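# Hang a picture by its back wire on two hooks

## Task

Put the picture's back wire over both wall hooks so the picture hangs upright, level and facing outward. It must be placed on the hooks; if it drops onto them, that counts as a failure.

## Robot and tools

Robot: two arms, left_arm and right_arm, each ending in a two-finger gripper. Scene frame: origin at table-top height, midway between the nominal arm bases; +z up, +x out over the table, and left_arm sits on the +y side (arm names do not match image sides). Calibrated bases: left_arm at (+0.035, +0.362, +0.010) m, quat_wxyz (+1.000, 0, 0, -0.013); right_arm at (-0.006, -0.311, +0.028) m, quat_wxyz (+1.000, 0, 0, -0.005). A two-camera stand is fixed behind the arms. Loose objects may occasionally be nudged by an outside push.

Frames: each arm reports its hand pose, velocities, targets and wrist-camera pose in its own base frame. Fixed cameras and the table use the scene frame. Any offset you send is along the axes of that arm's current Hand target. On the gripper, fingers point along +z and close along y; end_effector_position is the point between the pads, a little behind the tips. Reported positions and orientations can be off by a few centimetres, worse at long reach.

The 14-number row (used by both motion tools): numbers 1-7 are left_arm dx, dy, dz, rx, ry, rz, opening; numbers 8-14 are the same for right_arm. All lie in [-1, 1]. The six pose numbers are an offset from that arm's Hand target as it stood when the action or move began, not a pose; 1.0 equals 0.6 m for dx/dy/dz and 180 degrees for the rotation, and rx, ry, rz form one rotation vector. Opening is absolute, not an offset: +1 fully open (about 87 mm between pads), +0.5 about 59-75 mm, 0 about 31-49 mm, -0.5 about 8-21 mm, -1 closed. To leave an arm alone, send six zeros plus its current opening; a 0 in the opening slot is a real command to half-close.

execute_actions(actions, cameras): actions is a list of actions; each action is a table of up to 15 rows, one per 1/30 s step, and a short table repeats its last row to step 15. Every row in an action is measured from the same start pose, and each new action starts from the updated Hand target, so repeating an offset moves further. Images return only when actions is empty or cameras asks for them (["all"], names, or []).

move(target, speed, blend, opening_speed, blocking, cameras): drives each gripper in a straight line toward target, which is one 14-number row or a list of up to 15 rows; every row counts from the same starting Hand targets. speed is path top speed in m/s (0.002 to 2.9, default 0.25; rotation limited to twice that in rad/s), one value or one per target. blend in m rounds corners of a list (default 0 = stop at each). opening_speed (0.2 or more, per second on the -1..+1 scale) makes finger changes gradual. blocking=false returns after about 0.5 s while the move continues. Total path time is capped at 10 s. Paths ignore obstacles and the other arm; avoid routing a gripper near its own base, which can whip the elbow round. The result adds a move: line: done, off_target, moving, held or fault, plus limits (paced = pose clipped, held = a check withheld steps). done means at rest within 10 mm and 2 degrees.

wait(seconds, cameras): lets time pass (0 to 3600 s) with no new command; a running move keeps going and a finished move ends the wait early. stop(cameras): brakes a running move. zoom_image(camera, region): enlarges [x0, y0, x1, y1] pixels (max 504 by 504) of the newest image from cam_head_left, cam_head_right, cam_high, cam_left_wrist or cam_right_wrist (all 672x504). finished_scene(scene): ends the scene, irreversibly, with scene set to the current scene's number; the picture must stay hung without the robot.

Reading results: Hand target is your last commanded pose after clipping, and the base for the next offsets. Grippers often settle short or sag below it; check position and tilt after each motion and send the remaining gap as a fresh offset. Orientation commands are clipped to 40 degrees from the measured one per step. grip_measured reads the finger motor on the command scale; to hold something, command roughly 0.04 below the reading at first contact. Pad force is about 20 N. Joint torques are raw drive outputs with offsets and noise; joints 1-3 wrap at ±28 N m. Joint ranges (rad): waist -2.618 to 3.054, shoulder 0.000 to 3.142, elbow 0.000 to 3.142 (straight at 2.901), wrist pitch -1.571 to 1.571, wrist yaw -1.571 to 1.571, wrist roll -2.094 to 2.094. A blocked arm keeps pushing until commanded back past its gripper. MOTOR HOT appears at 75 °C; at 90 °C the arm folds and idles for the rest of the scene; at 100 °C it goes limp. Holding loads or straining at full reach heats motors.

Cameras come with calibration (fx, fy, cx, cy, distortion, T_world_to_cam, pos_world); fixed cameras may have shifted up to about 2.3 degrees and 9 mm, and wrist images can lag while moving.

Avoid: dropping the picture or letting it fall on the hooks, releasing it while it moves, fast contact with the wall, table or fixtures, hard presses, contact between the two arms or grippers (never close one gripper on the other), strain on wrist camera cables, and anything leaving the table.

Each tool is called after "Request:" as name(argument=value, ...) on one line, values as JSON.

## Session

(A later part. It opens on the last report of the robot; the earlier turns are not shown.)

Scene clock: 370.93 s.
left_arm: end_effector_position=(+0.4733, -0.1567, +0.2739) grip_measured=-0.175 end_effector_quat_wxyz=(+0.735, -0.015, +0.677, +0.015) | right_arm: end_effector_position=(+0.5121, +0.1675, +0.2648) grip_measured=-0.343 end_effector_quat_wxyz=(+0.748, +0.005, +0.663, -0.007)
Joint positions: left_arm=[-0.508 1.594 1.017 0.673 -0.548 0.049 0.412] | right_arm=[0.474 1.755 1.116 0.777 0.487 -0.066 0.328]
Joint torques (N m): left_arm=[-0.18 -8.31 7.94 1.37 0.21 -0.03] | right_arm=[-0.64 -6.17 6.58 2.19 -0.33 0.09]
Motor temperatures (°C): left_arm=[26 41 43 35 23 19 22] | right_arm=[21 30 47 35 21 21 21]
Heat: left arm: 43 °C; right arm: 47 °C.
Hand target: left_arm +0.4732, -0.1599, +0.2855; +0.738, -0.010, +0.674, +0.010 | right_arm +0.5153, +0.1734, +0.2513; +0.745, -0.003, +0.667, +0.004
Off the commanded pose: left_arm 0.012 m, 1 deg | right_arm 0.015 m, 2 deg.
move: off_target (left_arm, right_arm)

Request:
move(target=[0.018,0,0,0,0,0,-0.7,-0.01,0,0,0,0,0,-0.7], speed=0.05)

Request:
move(target=[0,0,0,0,0,0,0.1,0,0,0,0,0,0,0.0], opening_speed=0.3, cameras=["cam_head_left","cam_head_right","cam_high","cam_left_wrist","cam_right_wrist"])

Request:
zoom_image(camera="cam_head_left", region=[250, 40, 490, 210])

Request:
zoom_image(camera="cam_head_right", region=[250, 40, 490, 210])

Scene clock: 377.03 s.
left_arm: end_effector_position=(+0.4734, -0.1568, +0.2744) grip_measured=-0.175 end_effector_quat_wxyz=(+0.736, -0.015, +0.677, +0.015) | right_arm: end_effector_position=(+0.5121, +0.1675, +0.2648) grip_measured=-0.343 end_effector_quat_wxyz=(+0.748, +0.005, +0.663, -0.007)
Joint positions: left_arm=[-0.508 1.594 1.017 0.675 -0.548 0.049 0.412] | right_arm=[0.474 1.755 1.116 0.777 0.487 -0.066 0.328]
Joint torques (N m): left_arm=[-0.06 -6.87 5.93 1.76 0.22 -0.04] | right_arm=[-0.57 -7.1 7.79 1.92 -0.32 0.08]
Heat: left arm: 44 °C; right arm: 46 °C.
Hand target: left_arm +0.4742, -0.1599, +0.2747; +0.738, -0.010, +0.674, +0.010 | right_arm +0.5146, +0.1734, +0.2573; +0.745, -0.003, +0.667, +0.004
Off the commanded pose: left_arm 0.003 m, 1 deg | right_arm 0.010 m, 2 deg.
move: done

Scene clock: 379.90 s.
left_arm: end_effector_position=(+0.4734, -0.1574, +0.2741) grip_measured=+0.100 end_effector_quat_wxyz=(+0.736, -0.013, +0.677, +0.014) | right_arm: end_effector_position=(+0.5125, +0.1708, +0.2619) grip_measured=+0.000 end_effector_quat_wxyz=(+0.746, -0.003, +0.666, -0.003)
Joint positions: left_arm=[-0.508 1.594 1.017 0.674 -0.545 0.05 0.55] | right_arm=[0.474 1.758 1.116 0.769 0.469 -0.066 0.5]
Joint torques (N m): left_arm=[-0.06 -6.84 5.96 1.79 0.19 -0.05] | right_arm=[-0.59 -7.35 7.88 2.03 -0.14 0.08]
Heat: left arm: 44 °C; right arm: 46 °C.
Hand target: left_arm +0.4742, -0.1600, +0.2748; +0.739, -0.010, +0.674, +0.010 | right_arm +0.5146, +0.1734, +0.2573; +0.745, -0.003, +0.667, +0.004
Off the commanded pose: left_arm 0.003 m, 1 deg | right_arm 0.006 m, 1 deg.
move: done
cam_left_wrist: T_world_to_cam=[[0.04244, -0.99903, 0.01179, -0.18068], [-0.69084, -0.03787, -0.72201, 0.54561], [0.72176, 0.0225, -0.69178, 0.00003]] pos_world=[0.38457, -0.15985, 0.39609]
cam_right_wrist: T_world_to_cam=[[0.00119, -0.99997, -0.0075, 0.1717], [-0.68323, 0.00467, -0.73019, 0.56325], [0.7302, 0.00599, -0.68321, -0.05716]] pos_world=[0.42636, 0.16941, 0.37352]

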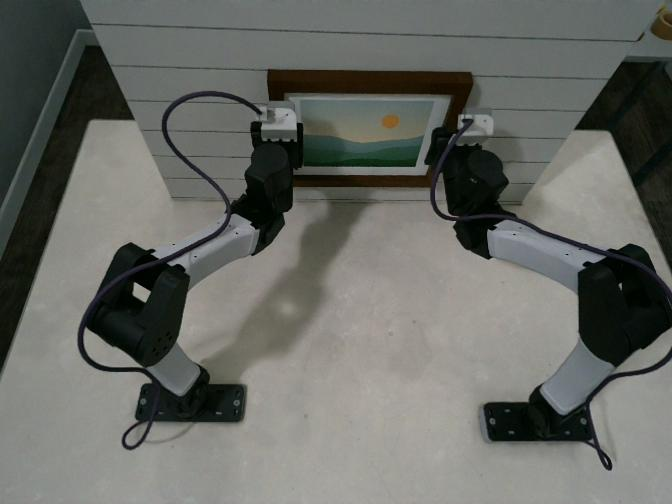

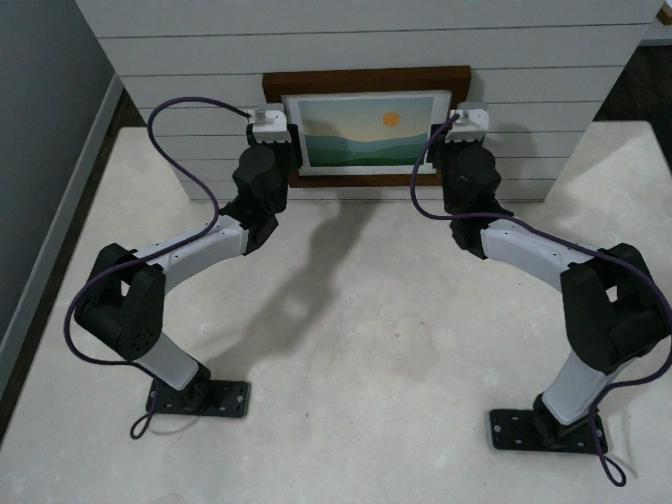

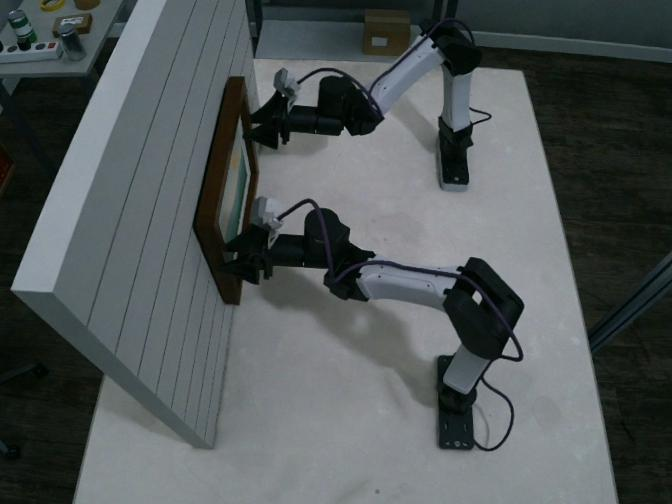

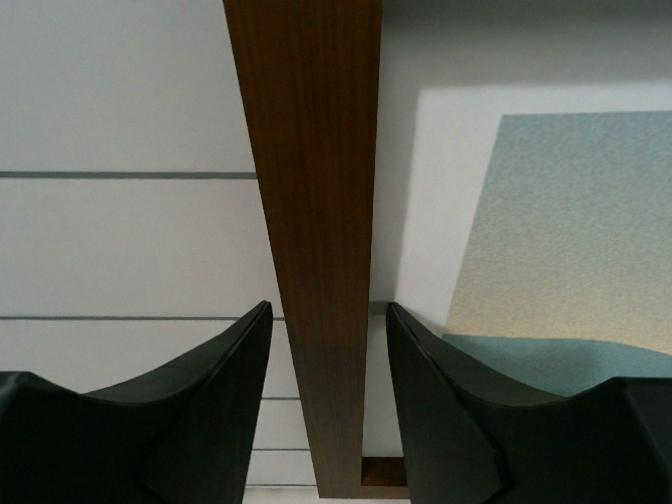

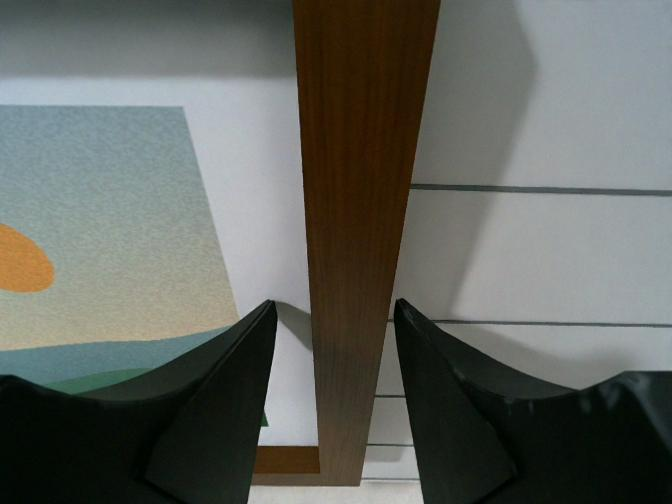

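Scaled by 2.100 from the camera's image (finer frame: 960x720).

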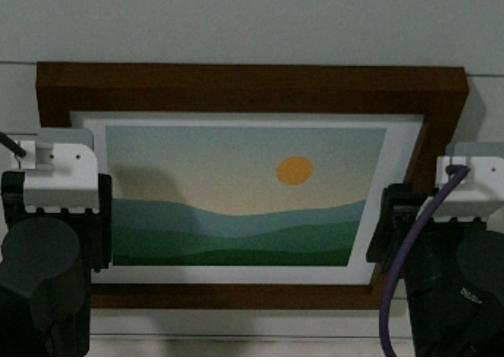

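Scaled by 2.100 from the camera's image (finer frame: 960x720).

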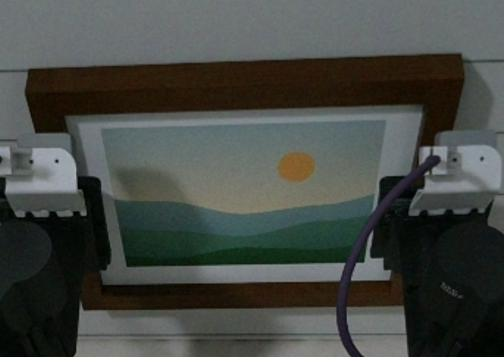

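Request:
move(target=[0,0,0,0,0,0,-0.7,0,0,0,0,0,0,-0.7], opening_speed=0.6)

Request:
move(target=[-0.105,-0.012,0.012,0,0,0,-0.7,-0.105,-0.012,0.014,0,0,0,-0.7], speed=0.06)

Scene clock: 398.30 s.
left_arm: end_effector_position=(+0.4734, -0.1585, +0.2741) grip_measured=-0.172 end_effector_quat_wxyz=(+0.736, -0.011, +0.677, +0.012) | right_arm: end_effector_position=(+0.5128, +0.1688, +0.2617) grip_measured=-0.343 end_effector_quat_wxyz=(+0.746, +0.000, +0.666, -0.005)
Joint positions: left_arm=[-0.508 1.594 1.017 0.673 -0.538 0.05 0.414] | right_arm=[0.471 1.758 1.116 0.769 0.475 -0.064 0.329]
Joint torques (N m): left_arm=[-0.05 -6.86 5.96 1.78 0.13 -0.05] | right_arm=[-0.39 -7.32 7.9 2.03 -0.19 0.06]
Heat: left arm: 44 °C; right arm: 45 °C.
Hand target: left_arm +0.4742, -0.1599, +0.2748; +0.738, -0.010, +0.674, +0.010 | right_arm +0.5147, +0.1732, +0.2573; +0.745, -0.003, +0.667, +0.004
Off the commanded pose: left_arm 0.002 m, 1 deg | right_arm 0.007 m, 1 deg.
move: done

Scene clock: 399.90 s.
left_arm: end_effector_position=(+0.4740, -0.1586, +0.2810) grip_measured=-0.167 end_effector_quat_wxyz=(+0.693, -0.011, +0.720, +0.030) | right_arm: end_effector_position=(+0.5138, +0.1664, +0.2636) grip_measured=-0.341 end_effector_quat_wxyz=(+0.708, +0.003, +0.706, -0.007)
Joint positions: left_arm=[-0.514 1.582 1.162 0.377 -0.572 0.004 0.417] | right_arm=[0.464 1.73 1.209 0.525 0.478 -0.008 0.33]
Joint torques (N m): left_arm=[-0.9 -10.3 10.69 2.25 0.22 0.38] | right_arm=[-1.28 -12.81 14.34 2.13 -0.34 -0.48]
Heat: left arm: 44 °C; right arm: 46 °C.
Hand target: left_arm +0.4759, -0.1670, +0.3380; +0.738, -0.010, +0.674, +0.010 | right_arm +0.5162, +0.1661, +0.3211; +0.745, -0.003, +0.667, +0.004
Off the commanded pose: left_arm 0.058 m, 8 deg | right_arm 0.057 m, 6 deg.
move: off_target (left_arm, right_arm)

Request:
move(target=[-0.02,-0.015,0.002,0,0,0,-0.7,-0.03,-0.015,0.004,0,0,0,-0.7], speed=0.06)

Scene clock: 404.20 s.
left_arm: end_effector_position=(+0.4727, -0.1654, +0.2957) grip_measured=-0.170 end_effector_quat_wxyz=(+0.693, -0.006, +0.720, +0.030) | right_arm: end_effector_position=(+0.5133, +0.1593, +0.2717) grip_measured=-0.336 end_effector_quat_wxyz=(+0.698, +0.003, +0.716, -0.006)
Joint positions: left_arm=[-0.532 1.581 1.22 0.316 -0.584 0.01 0.415] | right_arm=[0.445 1.705 1.243 0.435 0.457 0.008 0.332]
Joint torques (N m): left_arm=[-1.25 -9.11 10.96 2.37 0.13 0.33] | right_arm=[-1.55 -12.96 15.09 2.37 -0.32 -0.6]
Heat: left arm: 45 °C; right arm: 46 °C.
Hand target: left_arm +0.4762, -0.1760, +0.3501; +0.738, -0.010, +0.674, +0.010 | right_arm +0.5167, +0.1570, +0.3391; +0.745, -0.003, +0.667, +0.004
Off the commanded pose: left_arm 0.056 m, 8 deg | right_arm 0.068 m, 8 deg.
move: off_target (left_arm, right_arm)

Request:
move(target=[0.128,0.013,-0.006,0,0,0,-0.7,0.1418,0.008,-0.010,0,0,0,-0.7], speed=0.06, cameras=["cam_head_left","cam_head_right"])

Request:
zoom_image(camera="cam_head_left", region=[250, 40, 490, 210])

Request:
zoom_image(camera="cam_head_right", region=[250, 40, 490, 210])

Scene clock: 417.00 s.
left_arm: end_effector_position=(+0.4752, -0.1656, +0.2775) grip_measured=-0.173 end_effector_quat_wxyz=(+0.734, -0.009, +0.679, +0.015) | right_arm: end_effector_position=(+0.5154, +0.1598, +0.2595) grip_measured=-0.340 end_effector_quat_wxyz=(+0.740, +0.002, +0.672, +0.001)
Joint positions: left_arm=[-0.525 1.609 1.05 0.652 -0.558 0.057 0.413] | right_arm=[0.444 1.748 1.112 0.742 0.444 -0.041 0.33]
Joint torques (N m): left_arm=[0.21 -5.55 5.64 2.03 0.18 -0.11] | right_arm=[-0.9 -6.05 7.36 2.47 -0.21 -0.12]
Motor temperatures (°C): left_arm=[26 43 47 35 23 19 22] | right_arm=[21 35 47 37 21 21 21]
Heat: left arm: 47 °C; right arm: 47 °C.
Hand target: left_arm +0.4794, -0.1682, +0.2732; +0.738, -0.010, +0.674, +0.010 | right_arm +0.5200, +0.1619, +0.2539; +0.745, -0.003, +0.667, +0.004
Off the commanded pose: left_arm 0.006 m, 1 deg | right_arm 0.008 m, 1 deg.
move: done

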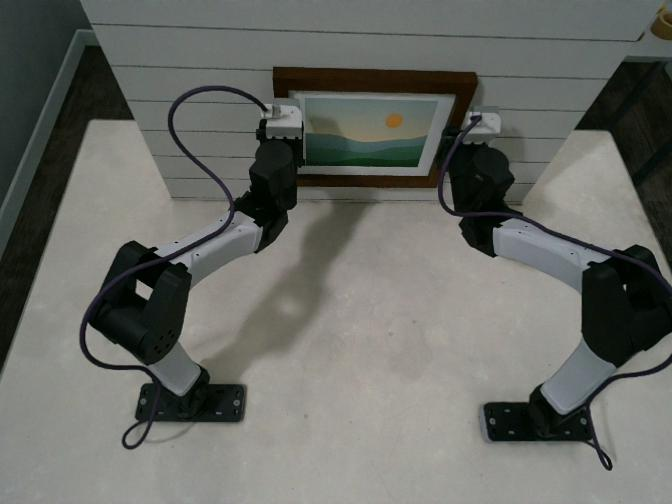

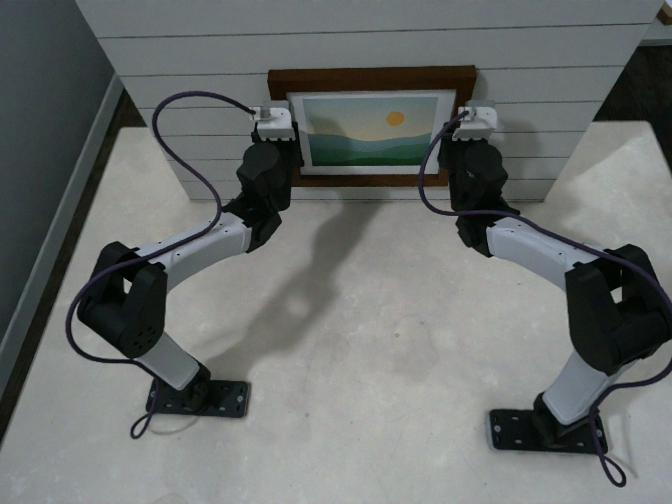

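Scaled by 2.100 from the camera's image (finer frame: 960x720).

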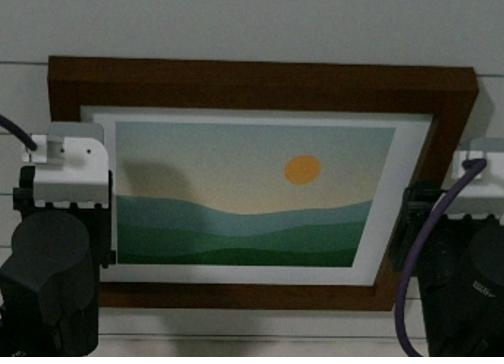

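Scaled by 2.100 from the camera's image (finer frame: 960x720).

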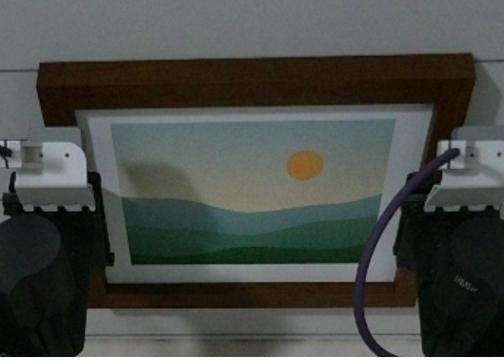

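Request:
move(target=[0,0,-0.005,0,0,0,-0.7,0,0,-0.005,0,0,0,-0.7], speed=0.05)

Request:
move(target=[0,0,0,0,0,0,0.1,0,0,0,0,0,0,0.0], opening_speed=0.3, cameras=["cam_head_left","cam_head_right","cam_left_wrist","cam_right_wrist"])

Request:
zoom_image(camera="cam_head_left", region=[250, 40, 490, 210])

Request:
zoom_image(camera="cam_head_right", region=[250, 40, 490, 210])

Scene clock: 429.70 s.
left_arm: end_effector_position=(+0.4748, -0.1655, +0.2773) grip_measured=-0.174 end_effector_quat_wxyz=(+0.736, -0.010, +0.676, +0.014) | right_arm: end_effector_position=(+0.5148, +0.1595, +0.2592) grip_measured=-0.341 end_effector_quat_wxyz=(+0.742, +0.003, +0.670, +0.002)
Joint positions: left_arm=[-0.525 1.609 1.043 0.667 -0.556 0.059 0.413] | right_arm=[0.444 1.748 1.105 0.756 0.444 -0.042 0.33]
Joint torques (N m): left_arm=[-0.13 -6.23 5.41 1.9 0.13 -0.11] | right_arm=[-0.58 -6.78 6.87 2.38 -0.18 -0.11]
Heat: left arm: 45 °C; right arm: 47 °C.
Hand target: left_arm +0.4765, -0.1683, +0.2732; +0.739, -0.010, +0.674, +0.010 | right_arm +0.5170, +0.1619, +0.2536; +0.745, -0.003, +0.667, +0.004
Off the commanded pose: left_arm 0.005 m, 1 deg | right_arm 0.006 m, 1 deg.
move: done

Scene clock: 432.57 s.
left_arm: end_effector_position=(+0.4748, -0.1657, +0.2774) grip_measured=+0.100 end_effector_quat_wxyz=(+0.737, -0.009, +0.676, +0.014) | right_arm: end_effector_position=(+0.5143, +0.1528, +0.2592) grip_measured=-0.001 end_effector_quat_wxyz=(+0.744, +0.013, +0.668, -0.013)
Joint positions: left_arm=[-0.525 1.609 1.042 0.668 -0.556 0.059 0.55] | right_arm=[0.444 1.748 1.099 0.769 0.478 -0.055 0.5]
Joint torques (N m): left_arm=[-0.13 -6.24 5.42 1.89 0.13 -0.11] | right_arm=[-0.53 -6.83 7.32 2.21 -0.53 0]
Heat: left arm: 45 °C; right arm: 47 °C.
Hand target: left_arm +0.4764, -0.1683, +0.2729; +0.738, -0.010, +0.674, +0.010 | right_arm +0.5170, +0.1619, +0.2536; +0.745, -0.003, +0.667, +0.004
Off the commanded pose: left_arm 0.005 m, 1 deg | right_arm 0.011 m, 3 deg.
move: done
cam_left_wrist: T_world_to_cam=[[0.03703, -0.99929, 0.0064, -0.18508], [-0.68877, -0.03016, -0.72435, 0.54964], [0.72403, 0.02242, -0.68941, -0.00033]] pos_world=[0.38567, -0.16836, 0.39909]
cam_right_wrist: T_world_to_cam=[[-0.03603, -0.99921, -0.01701, 0.17517], [-0.6871, 0.03712, -0.72561, 0.55845], [0.72567, -0.01445, -0.68789, -0.0535]] pos_world=[0.42884, 0.15353, 0.3714]

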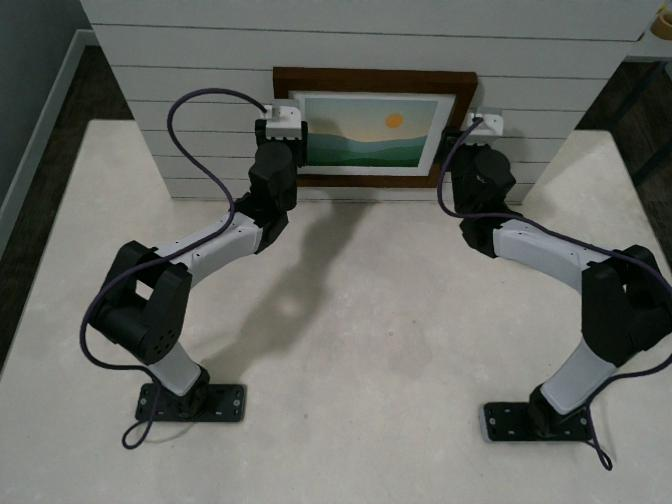

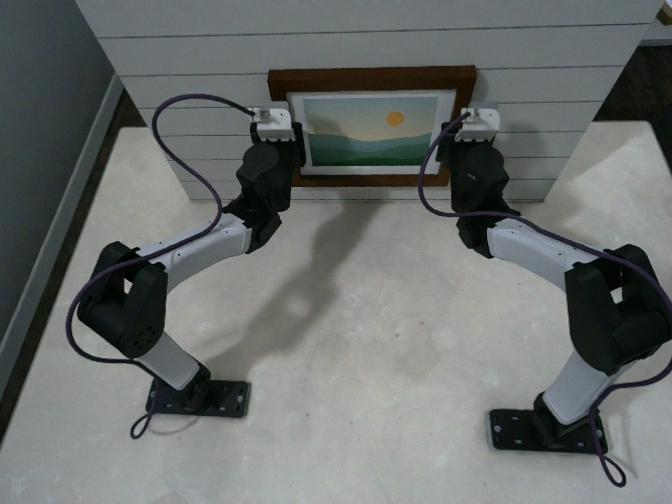

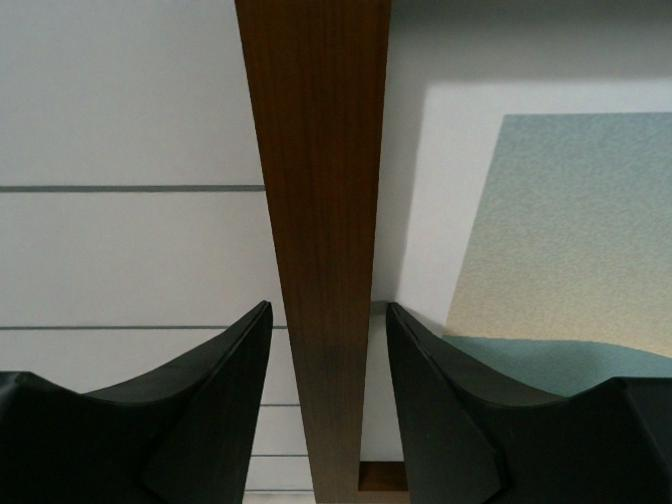

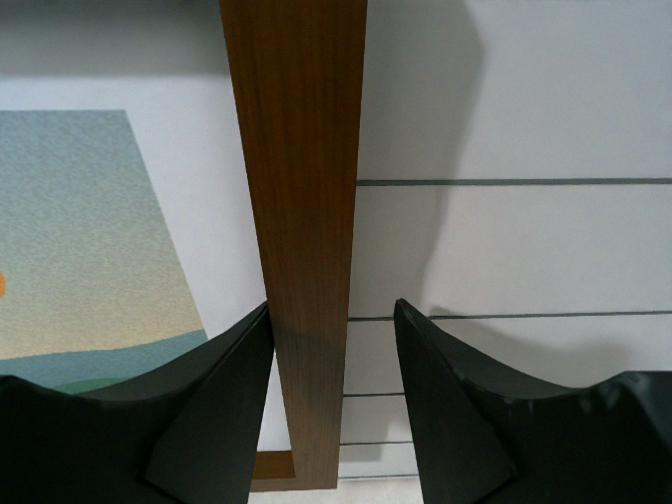

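Scaled by 2.100 from the camera's image (finer frame: 960x720).

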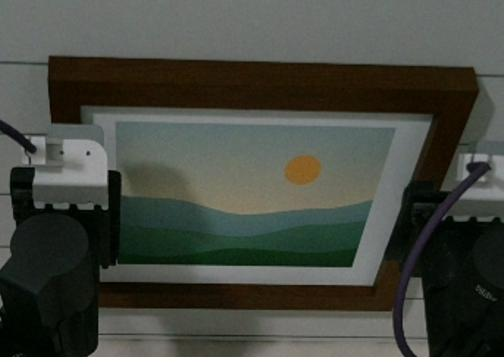

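Scaled by 2.100 from the camera's image (finer frame: 960x720).

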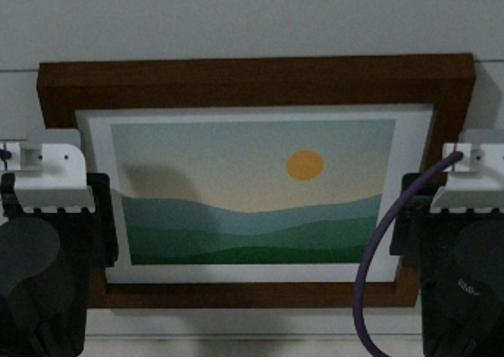

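Request:
move(target=[[0,0,0,0,0,0,0.2,0,0.01,0,0,0,0,0.2],[0,0,-0.03,0,0,0,0.2,0,0.01,-0.03,0,0,0,0.2],[0,0,-0.16,0,0,0,0.2,0,0.01,-0.16,0,0,0,0.2]], speed=[0.04,0.05,0.15], blend=[0,0.005,0], cameras=["cam_head_left","cam_head_right","cam_high"])

Request:
zoom_image(camera="cam_head_left", region=[250, 40, 490, 210])

Request:
zoom_image(camera="cam_head_right", region=[250, 40, 490, 210])

Scene clock: 442.70 s.
left_arm: end_effector_position=(+0.3851, -0.1751, +0.2517) grip_measured=+0.200 end_effector_quat_wxyz=(+0.727, +0.006, +0.687, +0.013) | right_arm: end_effector_position=(+0.4270, +0.1697, +0.2265) grip_measured=+0.200 end_effector_quat_wxyz=(+0.730, -0.011, +0.684, -0.002)
Joint positions: left_arm=[-0.709 1.363 0.74 0.698 -0.717 0.077 0.6] | right_arm=[0.593 1.527 0.762 0.842 0.578 -0.061 0.6]
Joint torques (N m): left_arm=[-0.44 -7.25 5.45 1.84 -0.09 -0.05] | right_arm=[-0.06 -9.32 6.28 2.29 0.03 -0.14]
Heat: left arm: 43 °C; right arm: 46 °C.
Hand target: left_arm +0.3808, -0.1709, +0.2644; +0.739, -0.010, +0.674, +0.010 | right_arm +0.4216, +0.1669, +0.2429; +0.745, -0.003, +0.667, +0.004
Off the commanded pose: left_arm 0.014 m, 3 deg | right_arm 0.018 m, 3 deg.
move: off_target (left_arm, right_arm)

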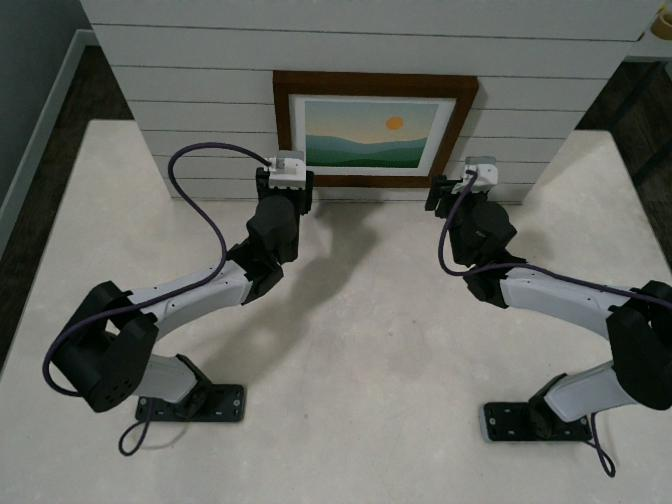

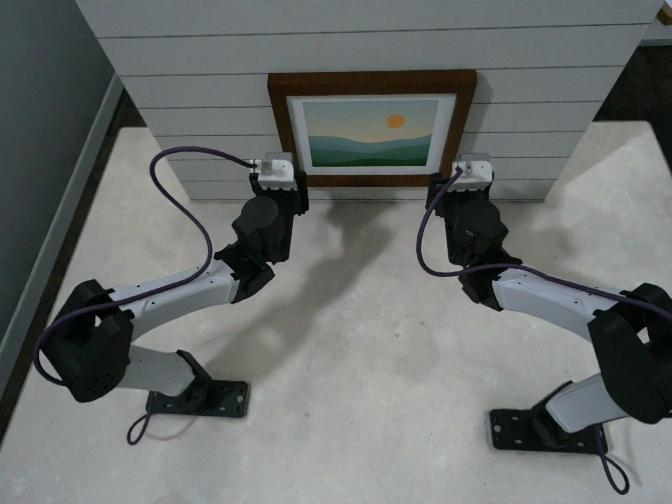

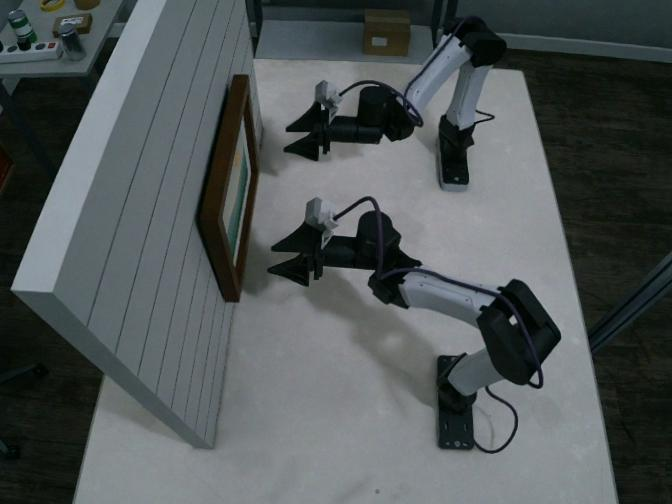

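Scaled by 2.100 from the camera's image (finer frame: 960x720).

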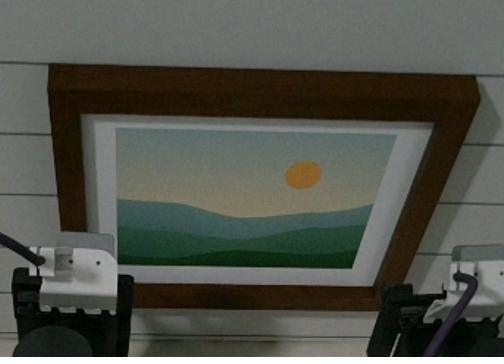

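Scaled by 2.100 from the camera's image (finer frame: 960x720).

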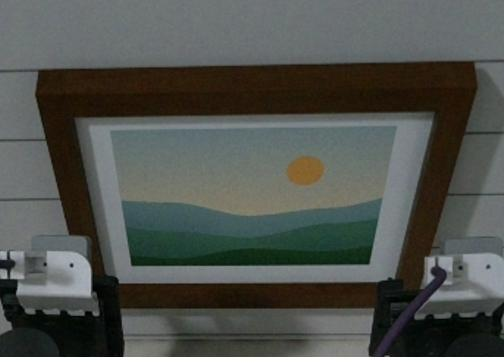

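Request:
finished_scene(scene=1)

The scene is finished: the task was done.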